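# Loop the blue air tube into its own coupling

## Task

Curve the blue air tube back on itself and insert its loose end deep into the coupling fitted at the tube's opposite end.

## Robot and tools

Robot: two FANUC CRX-5iA arms, left_arm and right_arm, each carrying a Robotiq 2F-85 two-finger gripper. Scene frame: origin at table-top height halfway between the arms, +z up, +x out over the table, left_arm on the +y side. Calibrated bases in the scene frame: left_arm at (-0.039, +0.337, 0) m with quat_wxyz (+1.000, 0, 0, +0.012); right_arm at (-0.017, -0.360, 0) m with quat_wxyz (+1.000, 0, 0, +0.020). Both bases have +z up. Every hand pose, velocity and target, in results and in commands, is in that arm's own base frame; fixed cameras and the table use the scene frame. Printed hand poses may be off by a few centimetres, more at long reach.

Gripper frame: fingers point along its +z, open and close along its y. end_effector_position is the spot between the pads when shut; closed fingertips extend about 19 mm past it, open ones about 6 mm. A block protrudes roughly 10 cm toward the gripper's +x and rotates with it.

The row (used by both motion tools): 20 numbers, always all 20 even if one arm moves. First left_arm: x, y, z (metres, an absolute position in left_arm's base frame), qw, qx, qy, qz (absolute orientation, w first), then left_gripper position, force_limit, speed. Then the same ten for right_arm in right_arm's base frame. The three gripper numbers each lie in [-1, 1]. position: +1 fully open (85 mm), about -0.8 pads touching, -1 closes until blocked. force_limit: motor push, -1 weakest to +1 strongest. speed: finger speed, about 20 mm/s at -1, 85 at 0, 150 at +1. Both start at +1. To keep an arm parked, resend its whole pose from the last result taken before it stopped, plus its last gripper numbers; to hold an orientation, repeat the same quaternion in every row rather than copying the drifted reported one.

execute_actions(actions, cameras): actions is a list of actions; each action is a list of up to 15 rows, one row per 1/30 s step; a short action repeats its last row to fill 15 steps (0.5 s). A target more than 0.6 m from the gripper's current position along any gripper axis gets the action refused for both arms. An empty list just reports state and images. cameras picks images: omitted, null or ["all"] for every camera, [] for none; unknown names invalidate the call.

Each control step the controller limits the commanded pose to within 70 mm and 16 degrees of the measured one, so one action may fall short; the result's "Hand target" line shows where the arm is actually headed, and you should command the remainder next.

move(target, speed, blend, stop_force, zero, blocking, cameras): drives each gripper in a straight line toward its pose in target, which is one row or a list of up to 15 rows (waypoints, sharing a 10 s cap). speed: m/s, 0.002 to 1, default 0.25 (turns capped at twice that in rad/s); one value or one per waypoint. blend: corner rounding radius in metres for lists. stop_force: 12 to 80 N, one value for both arms; an arm's path ends when push against its direction of travel exceeds it, but the arm then keeps pressing, so use it only with slow moves and small values, and leave it out when backing away from a contact or when the gripper rotates. zero (default true) re-zeros the force reading before the move. blocking=false returns after 0.5 s while the move runs (not allowed with stop_force); a new move replaces a running one. Paths do not avoid obstacles or the other arm. The result adds a "move:" line: done, off_target, moving, held or fault, plus limits such as paced (pose clipped) or held (steps withheld). Fingers: keep the same gripper numbers in every waypoint.

wait(seconds 0 to 10, cameras): let time pass holding commands. stop(cameras): brake a running move; fingers keep going. zoom_image(camera, region=[x0, y0, x1, y1] pixels, max 504 by 504): closer look at cam_high, cam_table, cam_left_wrist or cam_right_wrist (all 896x504). read_manual(section): licence texts only. finished_scene(scene, 1 or 2): ends the scene irreversibly; the tube must stay inserted without the robot.

Results: end_effector_position and end_effector_quat_wxyz per arm; Tool commands; Joint velocities ("within noise" when still); Flange force along the gripper's x y z in N (includes held weight, noisy, "no reading" near singular poses); object_status 0 moving, 1 blocked while opening, 2 blocked while closing (a grip), 3 reached requested position or pads met; position_measured in counts: 3 open, 78 about 60 mm, 130 about 40 mm, 180 about 20 mm, 230 pads together. To grip, send -1 and confirm status 2. Stopped fingers only take new force_limit or speed after a position change of at least 0.01.

Avoid: dropping the tube or anything leaving the table; hard or fast impacts; targets past a firm contact (the arms are stiff); strong grips on parts still resting on something; arms touching each other or a gripper closing on the other's fingers. Faults: contact torque at limits (148 N m waist, shoulder, elbow; 37.2 N m forearm roll, wrist pitch, wrist roll) or 150 N outside force halts the arm for 10 s. Held loads, outstretched arms or pushing at unreachable poses heat motors; a MOTOR HOT line warns, and overheating brakes the arm for 30 to 60 s. A clearance check may hold commands that bring the arms too close. Loose objects may occasionally get nudged.

Each tool is called as a command line: name --argument value for each argument, lists and objects as JSON in quotes; but a table of rows of numbers goes row by row, as --pt "numbers of a row", without its own name.

## Session

execute_actions --actions '[]'

Scene clock: 0.00 s.
left_arm: end_effector_position=(+0.1490, -0.3500, +0.3625) position_measured=3 object_status=3 end_effector_quat_wxyz=(-0.408, +0.101, +0.905, +0.072) | right_arm: end_effector_position=(+0.2760, -0.0025, +0.1299) position_measured=3 object_status=3 end_effector_quat_wxyz=(-0.095, +0.133, +0.982, -0.096)
Joint positions: left_arm=[-0.616 0.284 0.164 0.32 -2.252 0.491] | right_arm=[0.526 -0.196 -0.579 0.035 -1.458 -0.805]
Joint velocities: within noise
Flange force (N): no reading
Hand target: left_arm +0.1490, -0.3500, +0.3625; -0.408, +0.101, +0.905, +0.072 | right_arm +0.2760, -0.0025, +0.1299; -0.095, +0.133, +0.982, -0.096
Tool commands: left_gripper/position=+1.0 left_gripper/force_limit=+1.0 left_gripper/speed=+1.0 right_gripper/position=+1.0 right_gripper/force_limit=+1.0 right_gripper/speed=+1.0

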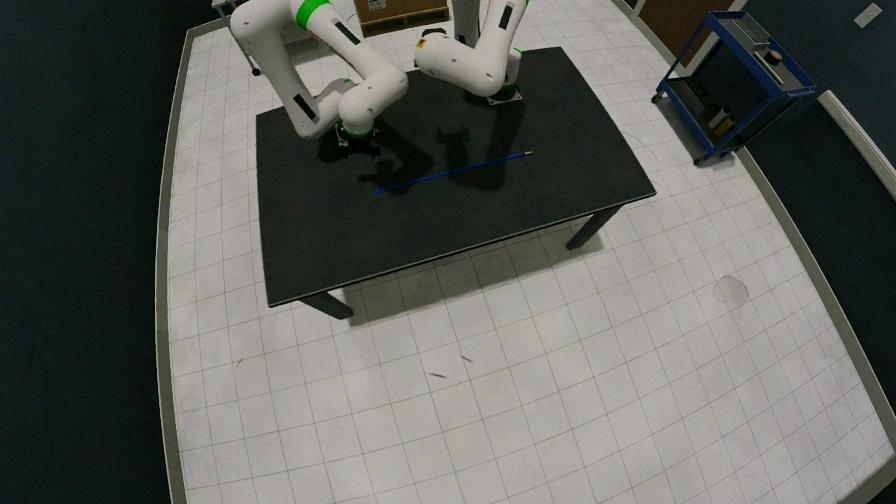

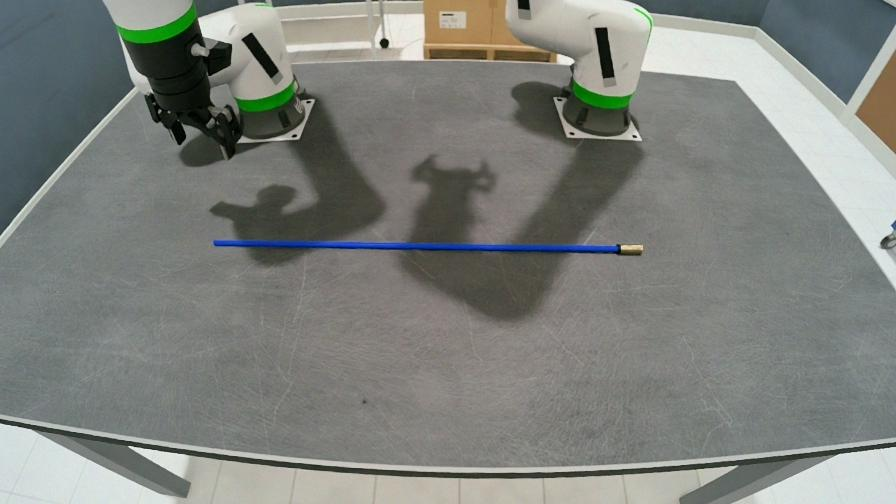

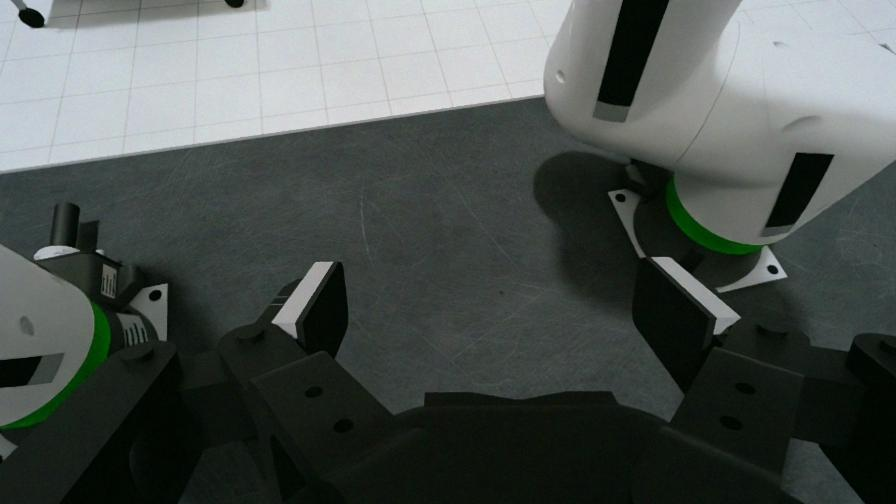

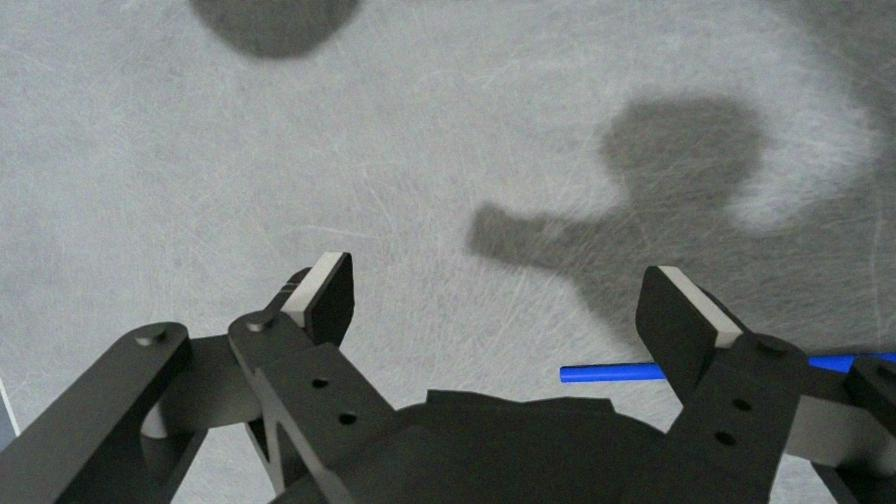

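move --target '[0.3599,0.0657,0.2,0.1793,0.6965,0.6692,-0.1866,1,1,1,0.3775,-0.0661,0.0,1,0,0,0,1,1,1]' --cameras '[]' --speed '[0.002]' --blocking false

Scene clock: 4.30 s.
left_arm: end_effector_position=(+0.1492, -0.3498, +0.3624) position_measured=3 object_status=3 end_effector_quat_wxyz=(-0.408, +0.101, +0.905, +0.072) | right_arm: end_effector_position=(+0.2761, -0.0025, +0.1298) position_measured=3 object_status=3 end_effector_quat_wxyz=(-0.096, +0.133, +0.982, -0.096)
Joint positions: left_arm=[-0.615 0.283 0.163 0.319 -2.252 0.489] | right_arm=[0.525 -0.194 -0.578 0.034 -1.459 -0.803]
Joint velocities: left_arm=[within noise] | right_arm=[-0.002 0.005 0.002 -0.001 -0.001 0.003]
Flange force (N): left_arm=[-1.9 -3.3 -4.1] | right_arm=[-0.3 0.3 -1.8]
Hand target: left_arm +0.1492, -0.3498, +0.3624; -0.408, +0.101, +0.905, +0.072 | right_arm +0.2761, -0.0025, +0.1298; -0.096, +0.133, +0.982, -0.096
Tool commands: left_gripper/position=+1.0 left_gripper/force_limit=+1.0 left_gripper/speed=+1.0 right_gripper/position=+1.0 right_gripper/force_limit=+1.0 right_gripper/speed=+1.0
Off the commanded pose: left_arm 0.493 m, 108 deg | right_arm 0.177 m, 169 deg.
move: running
No camera images: "cameras" was empty.

move --target '[0.3775,-0.0661,0.2,0.1242,-0.6878,0.7048,0.1212,1,1,1,0.3599,0.0657,0.2,0.1793,0.6965,0.6692,-0.1866,1,1,1]' --speed '[0.3]'

Scene clock: 9.37 s.
left_arm: end_effector_position=(+0.3775, -0.0661, +0.2000) position_measured=3 object_status=3 end_effector_quat_wxyz=(-0.124, +0.688, -0.705, -0.121) | right_arm: end_effector_position=(+0.3599, +0.0657, +0.2000) position_measured=3 object_status=3 end_effector_quat_wxyz=(+0.179, +0.697, +0.669, -0.187)
Joint positions: left_arm=[-0.131 -0.064 -0.196 -0.348 -1.483 1.716] | right_arm=[0.836 -0.009 -0.398 0.326 -1.598 -2.508]
Joint velocities: within noise
Flange force (N): left_arm=[0.0 2.0 -0.2] | right_arm=[0.3 2.7 -2.2]
Hand target: left_arm +0.3775, -0.0661, +0.2000; -0.124, +0.688, -0.705, -0.121 | right_arm +0.3599, +0.0657, +0.2000; +0.179, +0.697, +0.669, -0.187
Off the commanded pose: left_arm 0.000 m, 0 deg | right_arm 0.000 m, 0 deg.
earlier move: replaced
move: done

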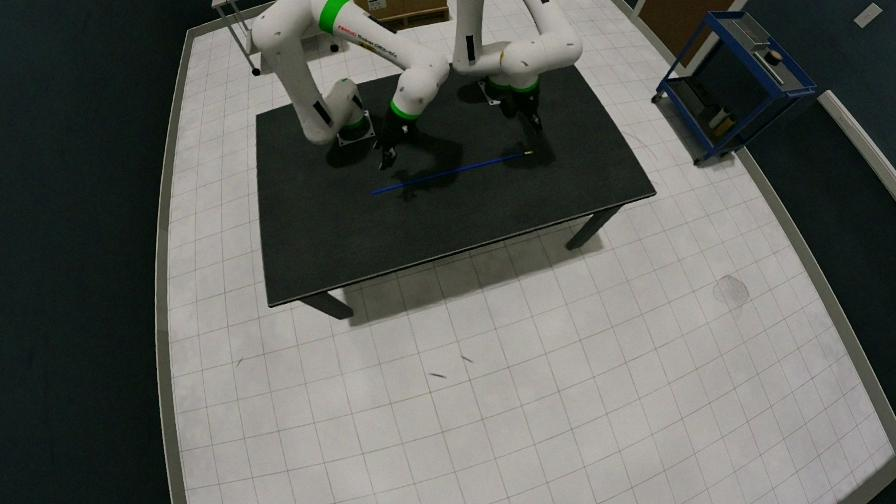

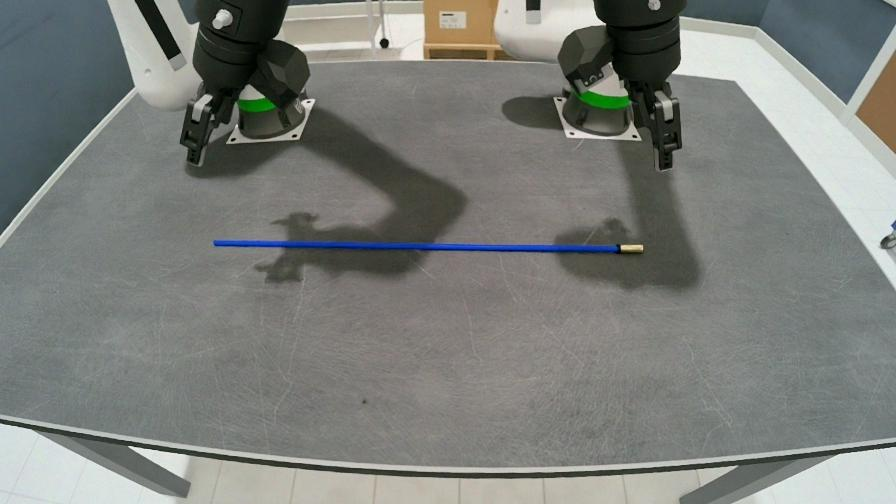

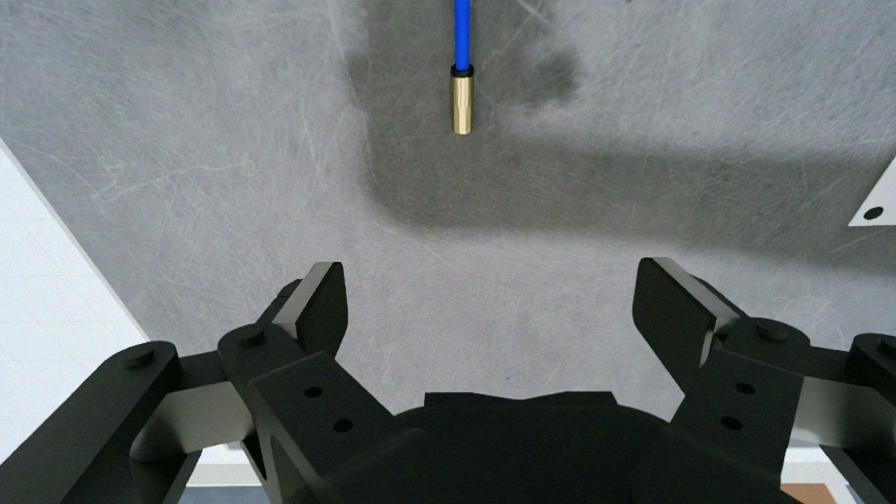

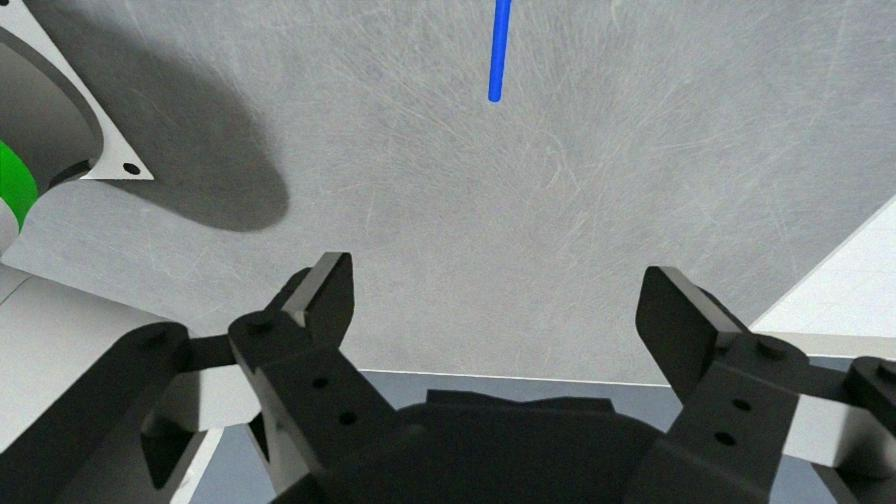

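move --target '[0.383,-0.0882,0.08,0.1242,-0.6878,0.7048,0.1212,-0.3,1,0,0.3681,0.0703,0.08,0.1793,0.6965,0.6692,-0.1866,-0.3,1,0]' --speed '[0.2]'

Scene clock: 11.33 s.
left_arm: end_effector_position=(+0.3829, -0.0882, +0.0800) position_measured=167 object_status=0 end_effector_quat_wxyz=(-0.124, +0.688, -0.705, -0.121) | right_arm: end_effector_position=(+0.3681, +0.0703, +0.0800) position_measured=167 object_status=0 end_effector_quat_wxyz=(+0.179, +0.697, +0.669, -0.187)
Joint positions: left_arm=[-0.186 0.091 -0.334 -0.367 -1.227 1.871] | right_arm=[0.828 0.148 -0.541 0.341 -1.311 -2.599]
Joint velocities: within noise
Flange force (N): left_arm=[0.2 1.0 -0.1] | right_arm=[1.0 2.1 -1.3]
Hand target: left_arm +0.3830, -0.0882, +0.0800; -0.124, +0.688, -0.705, -0.121 | right_arm +0.3681, +0.0703, +0.0800; +0.179, +0.697, +0.669, -0.187
Off the commanded pose: left_arm 0.000 m, 0 deg | right_arm 0.000 m, 0 deg.
move: done

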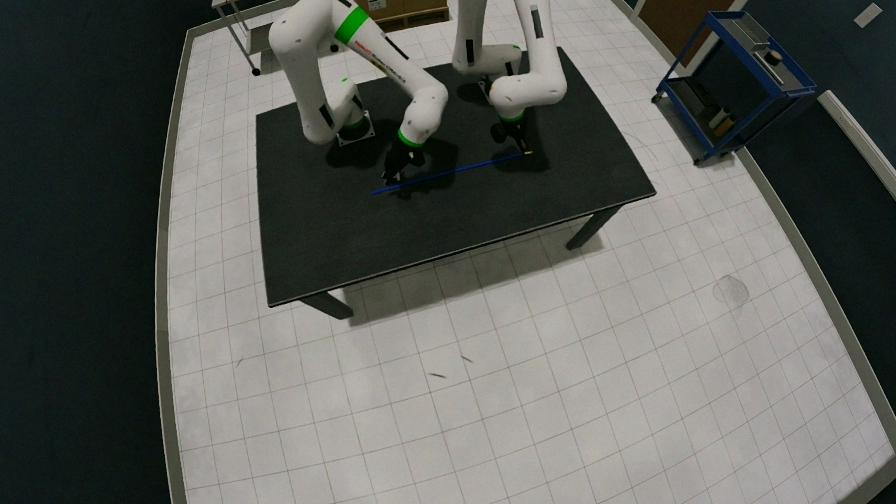

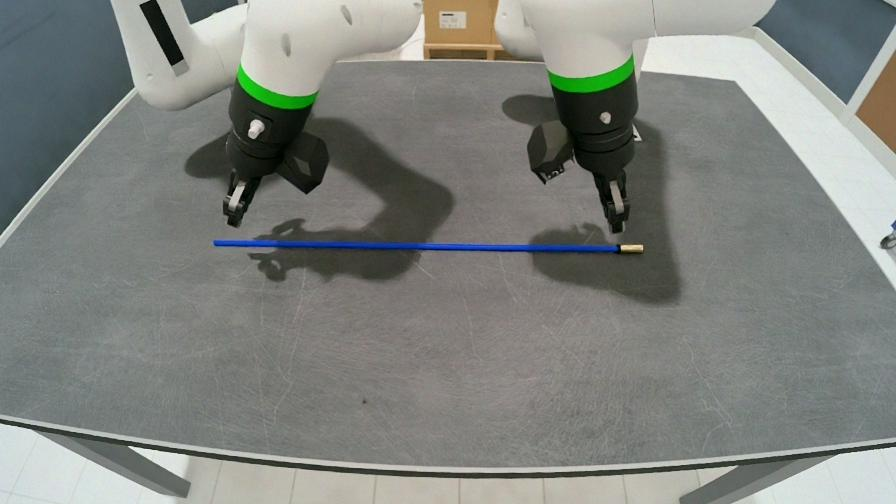

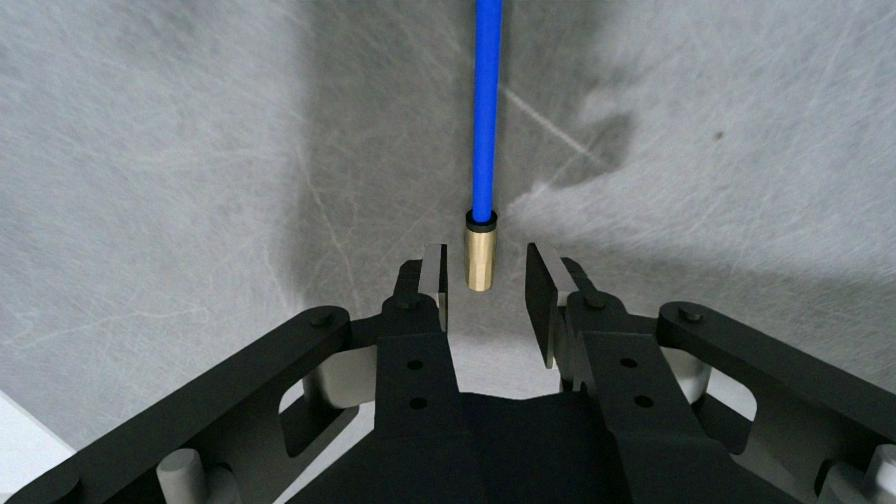

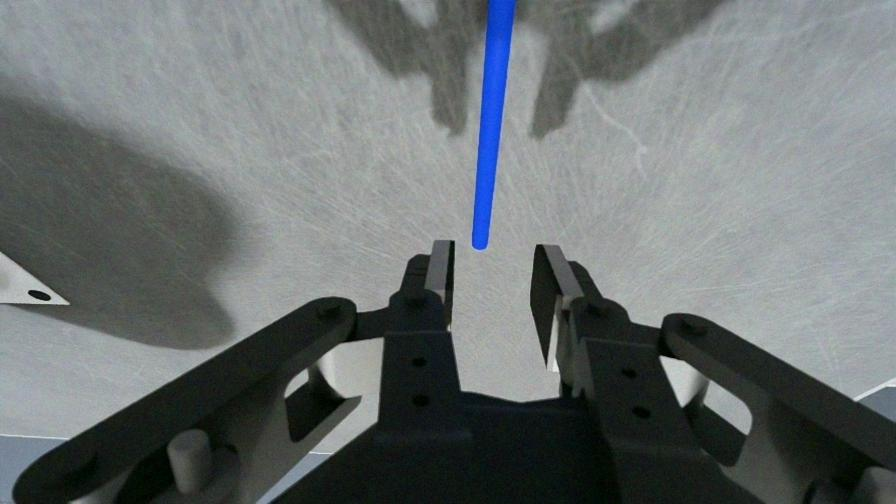

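move --target '[0.383,-0.0912,0.04,0.1242,-0.6878,0.7048,0.1212,-0.3,1,0,0.3684,0.0773,0.04,0.1793,0.6965,0.6692,-0.1866,-0.3,1,0]' --speed '[0.1]'

move --target '[0.383,-0.0912,0.008,0.1242,-0.6878,0.7048,0.1212,-0.3,1,0,0.3684,0.0773,0.008,0.1793,0.6965,0.6692,-0.1866,-0.3,1,0]' --speed '[0.008]' --stop_force 12

Scene clock: 12.57 s.
left_arm: end_effector_position=(+0.3830, -0.0912, +0.0400) position_measured=167 object_status=3 end_effector_quat_wxyz=(-0.124, +0.688, -0.705, -0.121) | right_arm: end_effector_position=(+0.3684, +0.0773, +0.0400) position_measured=167 object_status=3 end_effector_quat_wxyz=(+0.179, +0.697, +0.669, -0.187)
Joint positions: left_arm=[-0.194 0.154 -0.369 -0.38 -1.138 1.917] | right_arm=[0.838 0.222 -0.569 0.347 -1.219 -2.642]
Joint velocities: within noise
Flange force (N): left_arm=[-1.0 3.2 -0.8] | right_arm=[1.1 1.8 -2.0]
Hand target: left_arm +0.3830, -0.0912, +0.0400; -0.124, +0.688, -0.705, -0.121 | right_arm +0.3684, +0.0773, +0.0400; +0.179, +0.697, +0.669, -0.187
Off the commanded pose: left_arm 0.000 m, 0 deg | right_arm 0.000 m, 0 deg.
move: done

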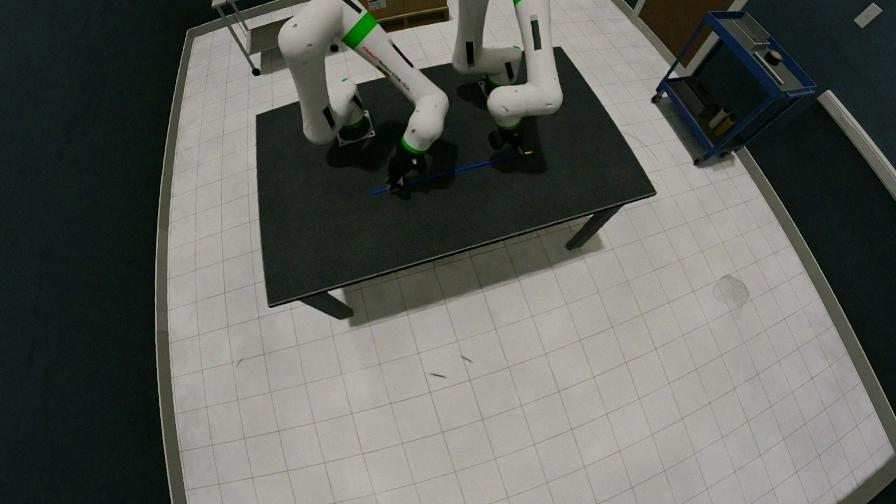

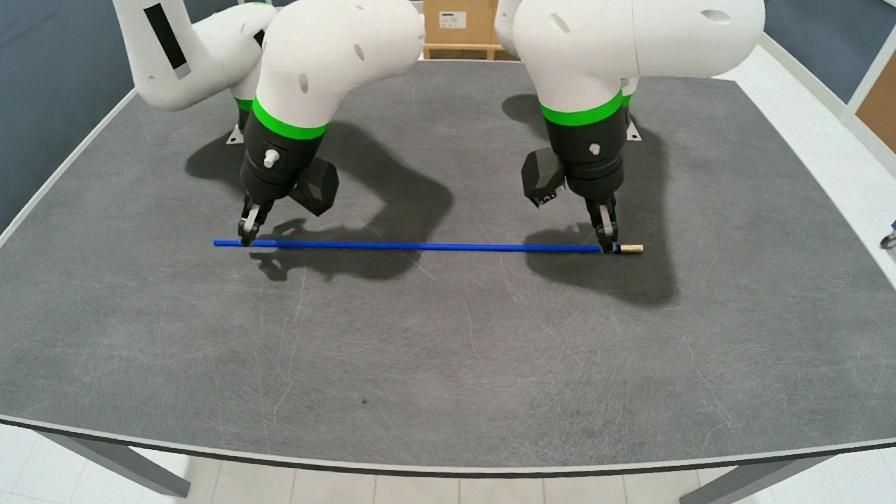

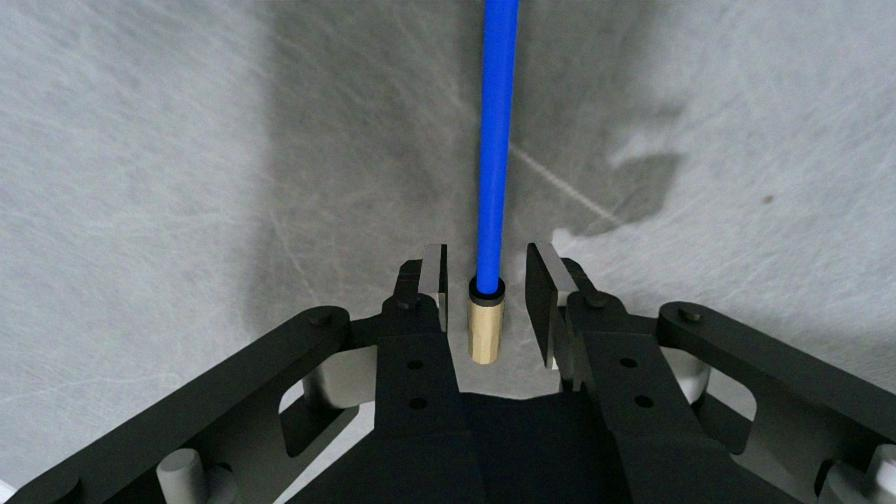

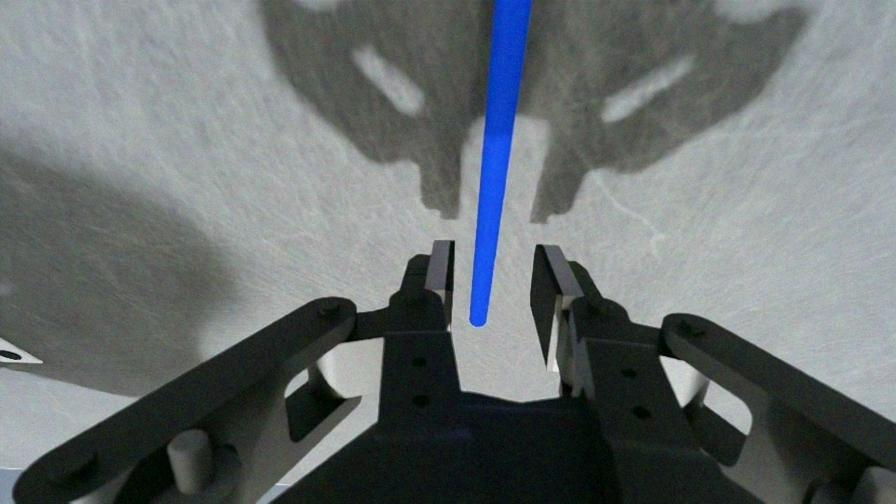

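Scene clock: 15.63 s.
left_arm: end_effector_position=(+0.3830, -0.0912, +0.0200) position_measured=167 object_status=3 end_effector_quat_wxyz=(-0.124, +0.688, -0.705, -0.121) | right_arm: end_effector_position=(+0.3684, +0.0773, +0.0202) position_measured=167 object_status=3 end_effector_quat_wxyz=(+0.179, +0.697, +0.669, -0.187)
Joint positions: left_arm=[-0.195 0.188 -0.384 -0.389 -1.093 1.939] | right_arm=[0.837 0.257 -0.585 0.355 -1.17 -2.661]
Joint velocities: within noise
Flange force (N): left_arm=[-11.7 8.2 -30.8] | right_arm=[-8.4 -6.9 -29.5]
Hand target: left_arm +0.3830, -0.0912, +0.0200; -0.124, +0.688, -0.705, -0.121 | right_arm +0.3684, +0.0773, +0.0202; +0.179, +0.697, +0.669, -0.187
Off the commanded pose: left_arm 0.012 m, 0 deg | right_arm 0.012 m, 0 deg.
move: contact (left_arm, right_arm)

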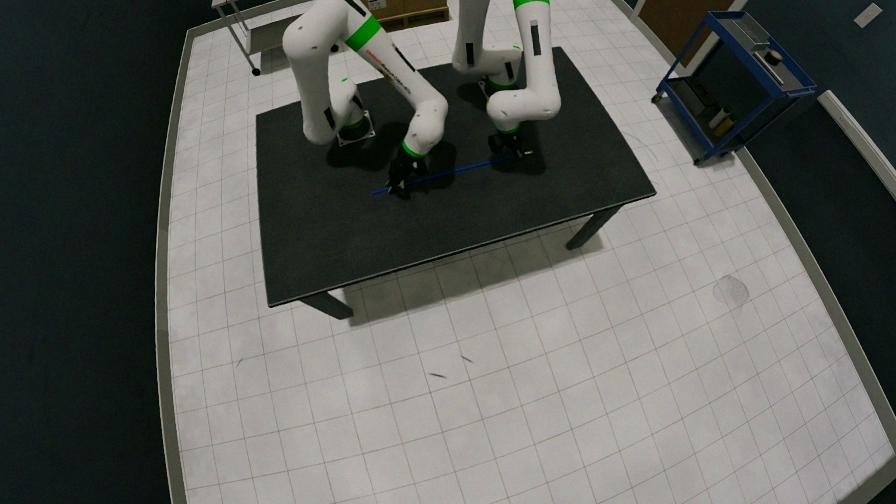

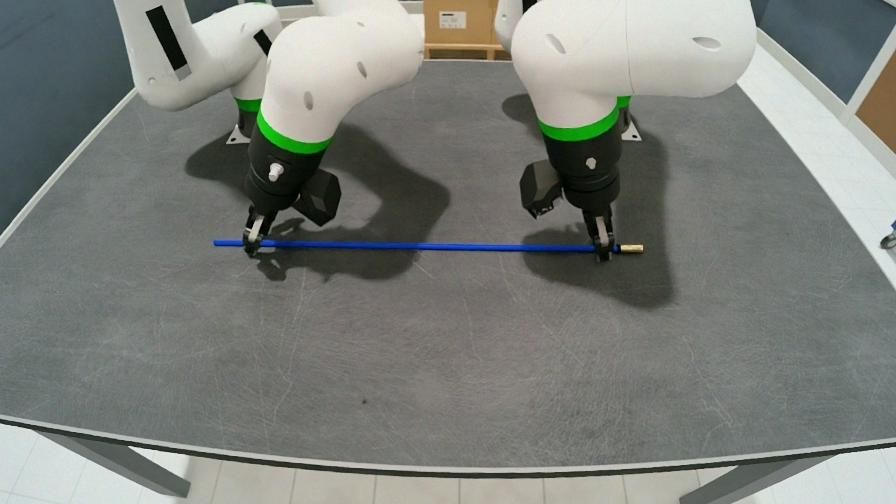

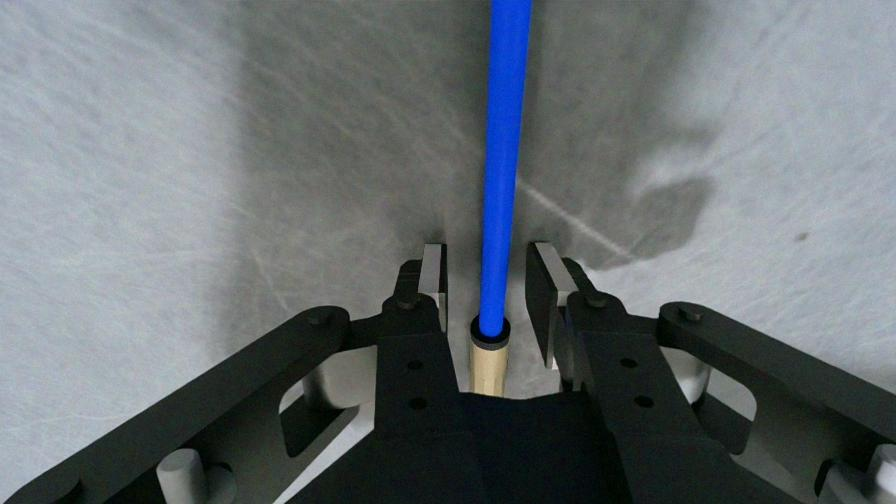

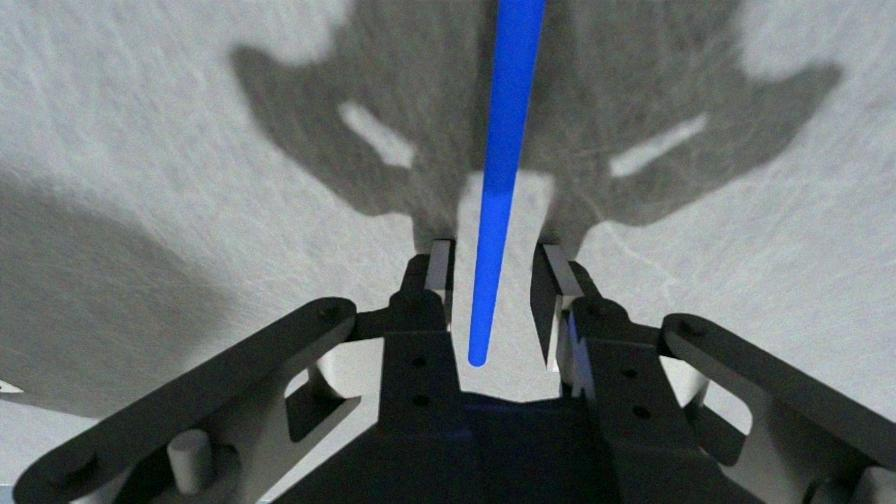

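move --pt "0.383 -0.0912 0.0235 0.1242 -0.6878 0.7048 0.1212 -0.3 1 0 0.3684 0.0773 0.0235 0.1793 0.6965 0.6692 -0.1866 -0.3 1 0" --pt "0.383 -0.0912 0.0235 0.1242 -0.6878 0.7048 0.1212 -1 -0.7 -1 0.3684 0.0773 0.0235 0.1793 0.6965 0.6692 -0.1866 -1 -0.7 -1" --speed '[0.03]'

speed must be one number or one for each of the 2 targets, got a list of 1; nothing of the call was run

move --pt "0.383 -0.0912 0.0235 0.1242 -0.6878 0.7048 0.1212 -0.3 1 0 0.3684 0.0773 0.0235 0.1793 0.6965 0.6692 -0.1866 -0.3 1 0" --pt "0.383 -0.0912 0.0235 0.1242 -0.6878 0.7048 0.1212 -1 -0.7 -1 0.3684 0.0773 0.0235 0.1793 0.6965 0.6692 -0.1866 -1 -0.7 -1" --speed 0.03

wait --seconds 1

Scene clock: 17.83 s.
left_arm: end_effector_position=(+0.3830, -0.0912, +0.0235) position_measured=212 object_status=0 end_effector_quat_wxyz=(-0.124, +0.688, -0.705, -0.121) | right_arm: end_effector_position=(+0.3684, +0.0773, +0.0235) position_measured=213 object_status=0 end_effector_quat_wxyz=(+0.179, +0.697, +0.669, -0.187)
Joint positions: left_arm=[-0.195 0.182 -0.381 -0.387 -1.101 1.935] | right_arm=[0.837 0.251 -0.583 0.353 -1.178 -2.658]
Joint velocities: within noise
Flange force (N): left_arm=[0.2 1.4 -0.9] | right_arm=[0.0 1.5 -4.4]
Hand target: left_arm +0.3830, -0.0912, +0.0235; -0.124, +0.688, -0.705, -0.121 | right_arm +0.3684, +0.0773, +0.0235; +0.179, +0.697, +0.669, -0.187
Off the commanded pose: left_arm 0.000 m, 0 deg | right_arm 0.000 m, 0 deg.
move: done

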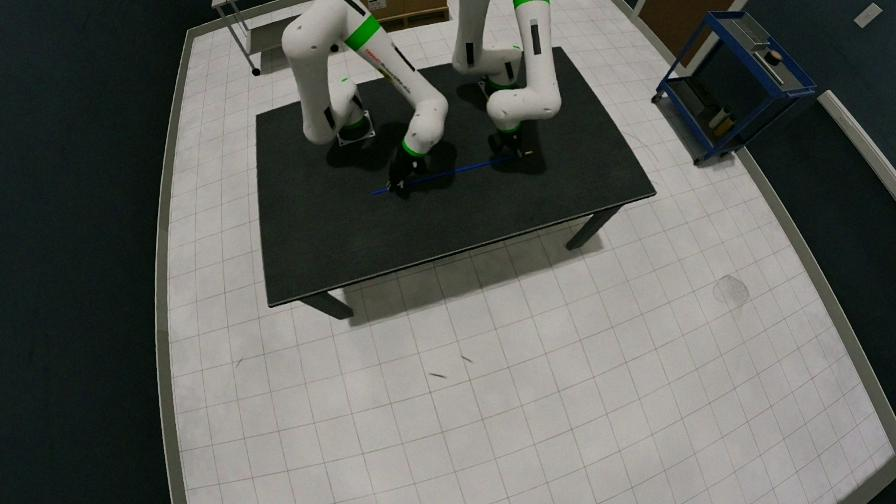

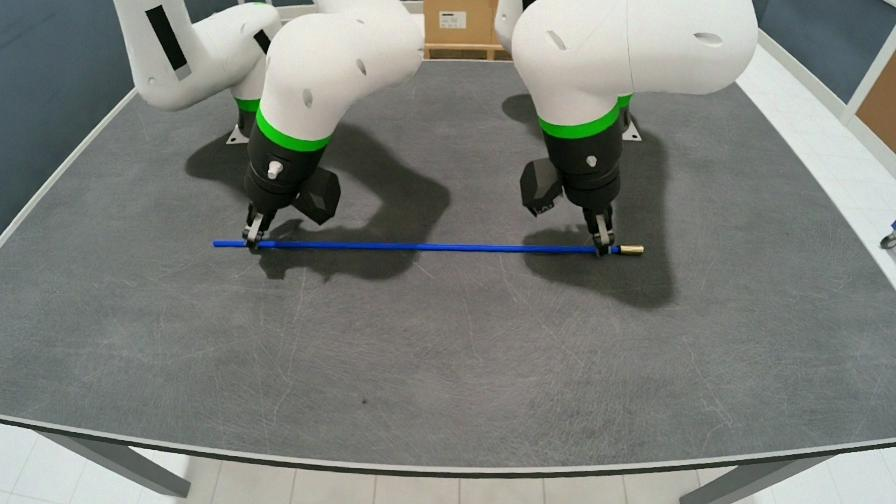

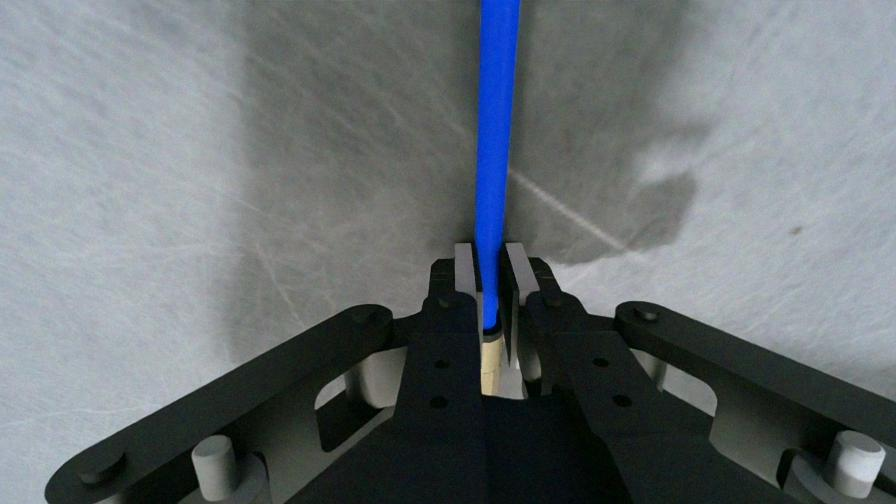

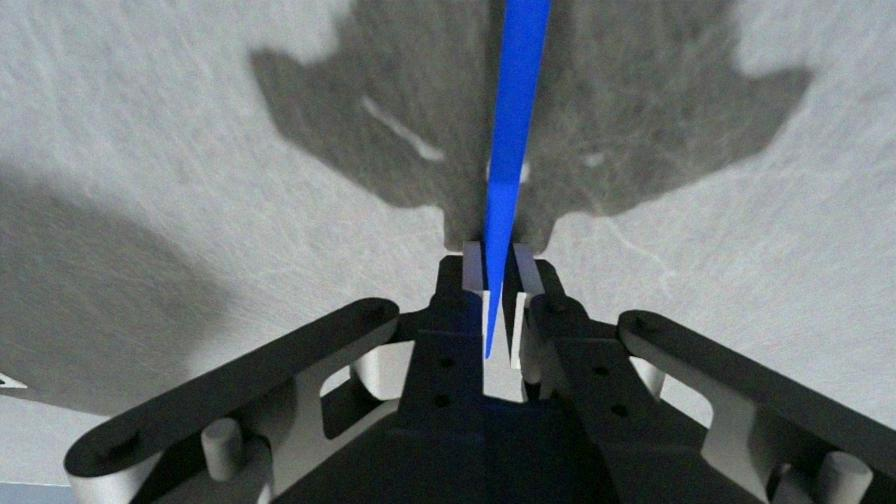

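Scene clock: 18.83 s.
left_arm: end_effector_position=(+0.3830, -0.0912, +0.0235) position_measured=212 object_status=2 end_effector_quat_wxyz=(-0.124, +0.688, -0.705, -0.121) | right_arm: end_effector_position=(+0.3684, +0.0773, +0.0235) position_measured=213 object_status=2 end_effector_quat_wxyz=(+0.179, +0.697, +0.669, -0.187)
Joint positions: left_arm=[-0.195 0.182 -0.381 -0.387 -1.101 1.935] | right_arm=[0.837 0.251 -0.583 0.353 -1.178 -2.658]
Joint velocities: within noise
Flange force (N): left_arm=[-0.2 1.2 -1.0] | right_arm=[0.2 1.9 -5.0]
Hand target: left_arm +0.3830, -0.0912, +0.0235; -0.124, +0.688, -0.705, -0.121 | right_arm +0.3684, +0.0773, +0.0235; +0.179, +0.697, +0.669, -0.187
Tool commands: left_gripper/position=-1.0 left_gripper/force_limit=-0.7 left_gripper/speed=-1.0 right_gripper/position=-1.0 right_gripper/force_limit=-0.7 right_gripper/speed=-1.0
Off the commanded pose: left_arm 0.000 m, 0 deg | right_arm 0.000 m, 0 deg.
wait: 1.00 s; at rest by 0.17 s

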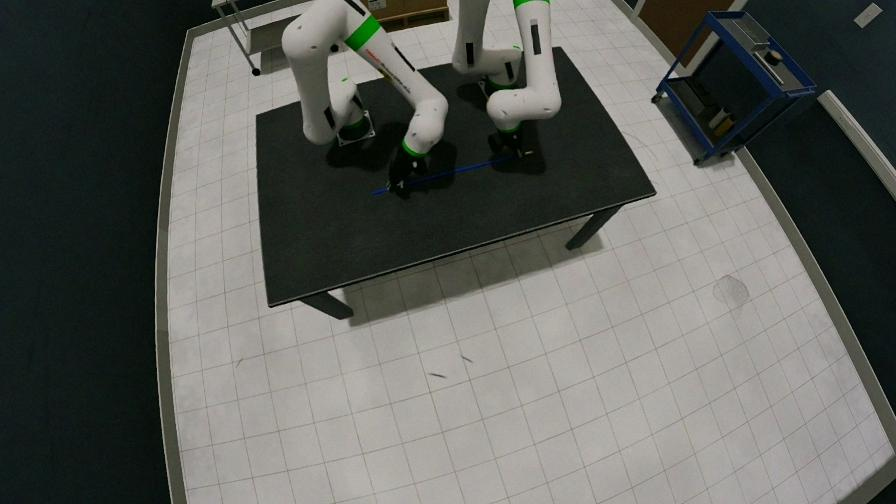

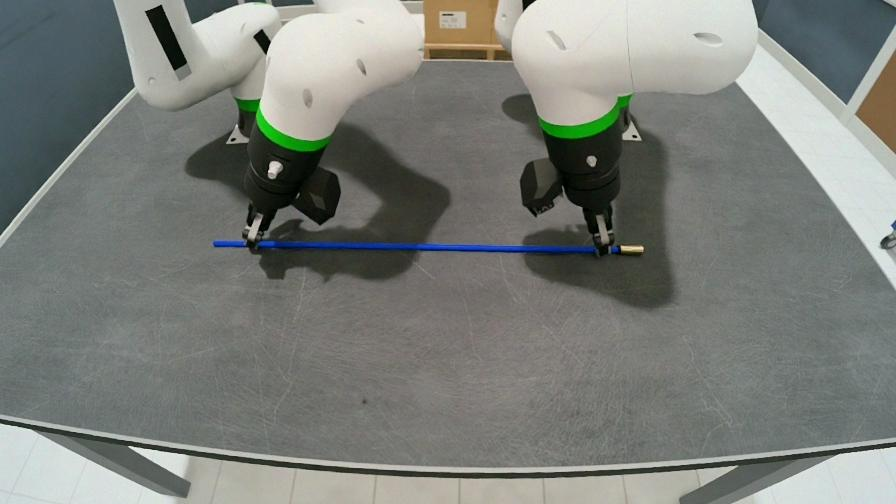

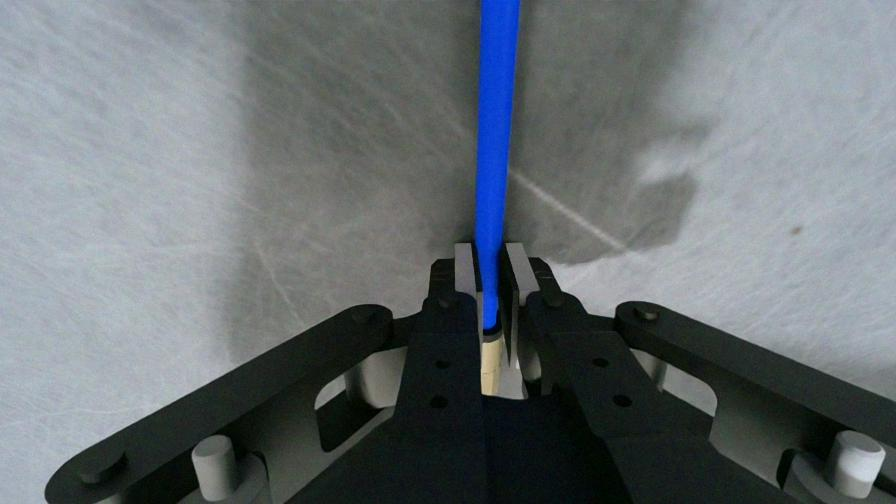

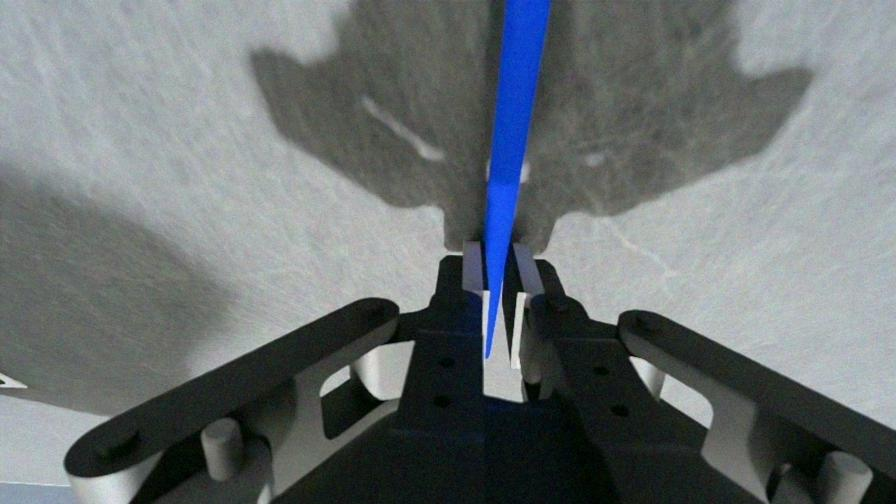

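move --target '[0.383,-0.0912,0.07,0.1242,-0.6878,0.7048,0.1212,-1,-0.7,-1,0.3684,0.0773,0.07,0.1793,0.6965,0.6692,-0.1866,-1,-0.7,-1]' --speed 0.05

Scene clock: 20.30 s.
left_arm: end_effector_position=(+0.3830, -0.0912, +0.0700) position_measured=212 object_status=2 end_effector_quat_wxyz=(-0.124, +0.688, -0.705, -0.121) | right_arm: end_effector_position=(+0.3684, +0.0773, +0.0700) position_measured=213 object_status=2 end_effector_quat_wxyz=(+0.179, +0.697, +0.669, -0.187)
Joint positions: left_arm=[-0.193 0.108 -0.341 -0.369 -1.206 1.887] | right_arm=[0.839 0.172 -0.54 0.338 -1.292 -2.615]
Joint velocities: within noise
Flange force (N): left_arm=[0.5 1.6 0.1] | right_arm=[1.4 2.5 -1.2]
Hand target: left_arm +0.3830, -0.0912, +0.0700; -0.124, +0.688, -0.705, -0.121 | right_arm +0.3684, +0.0773, +0.0700; +0.179, +0.697, +0.669, -0.187
Off the commanded pose: left_arm 0.000 m, 0 deg | right_arm 0.000 m, 0 deg.
move: done

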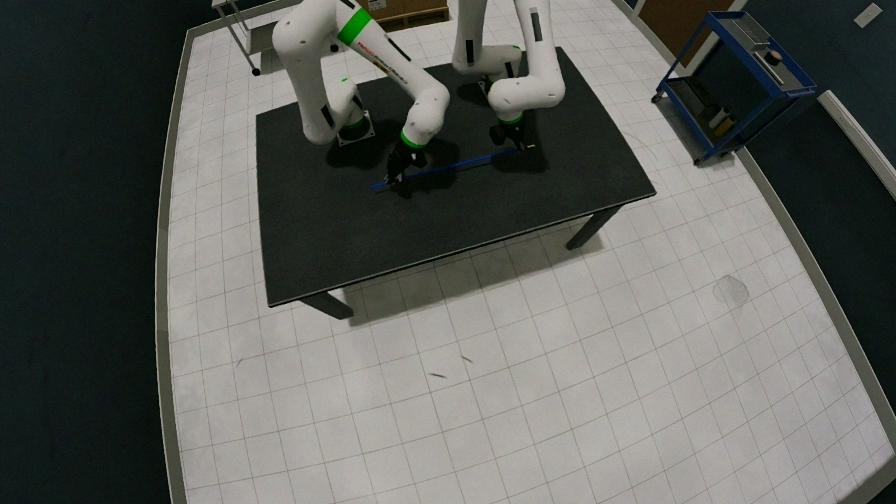

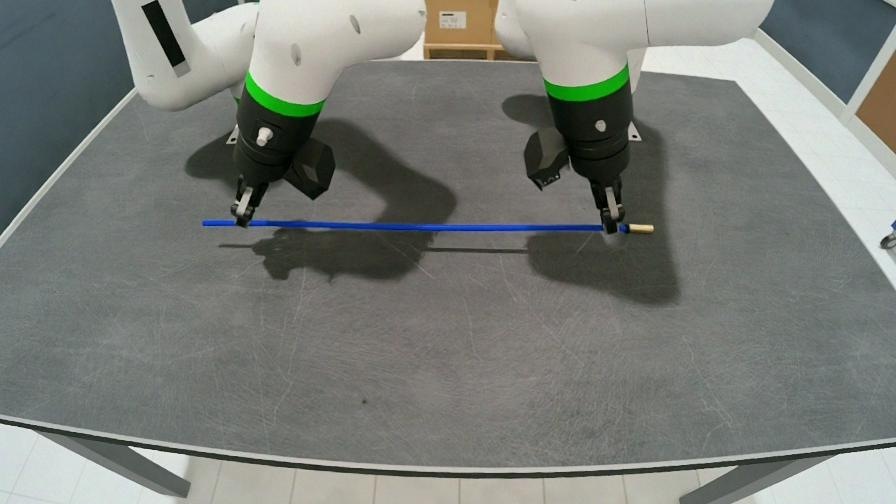

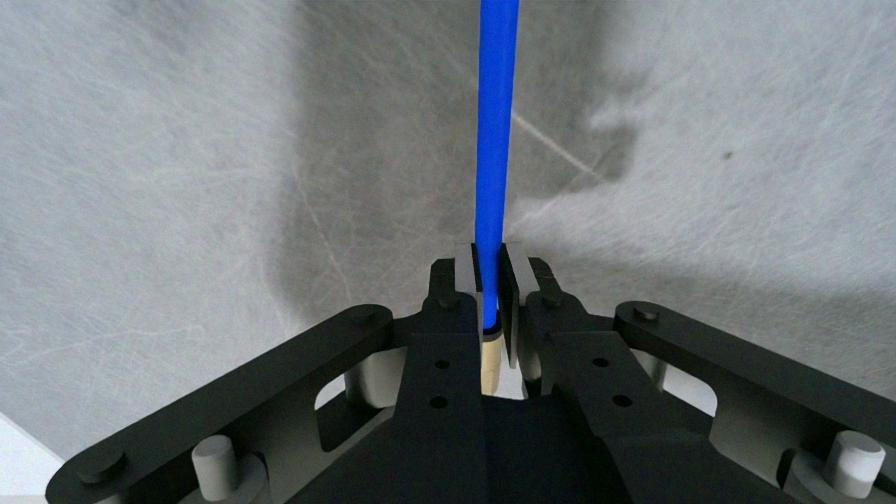

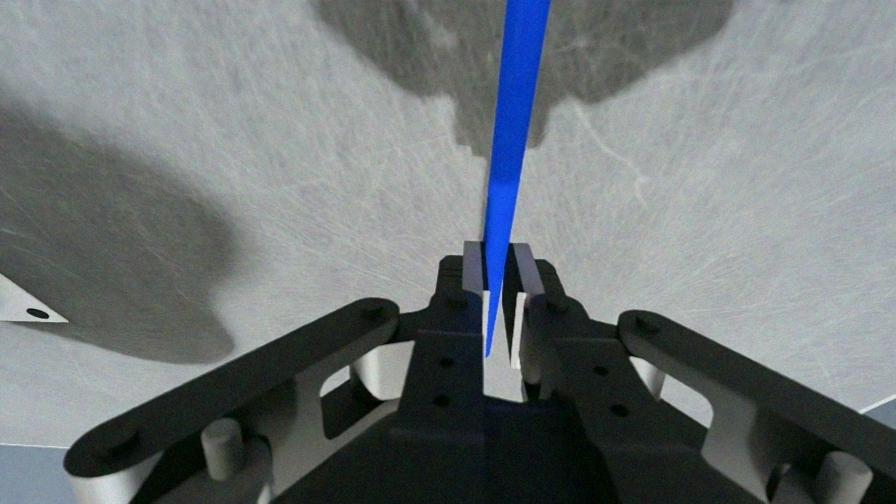

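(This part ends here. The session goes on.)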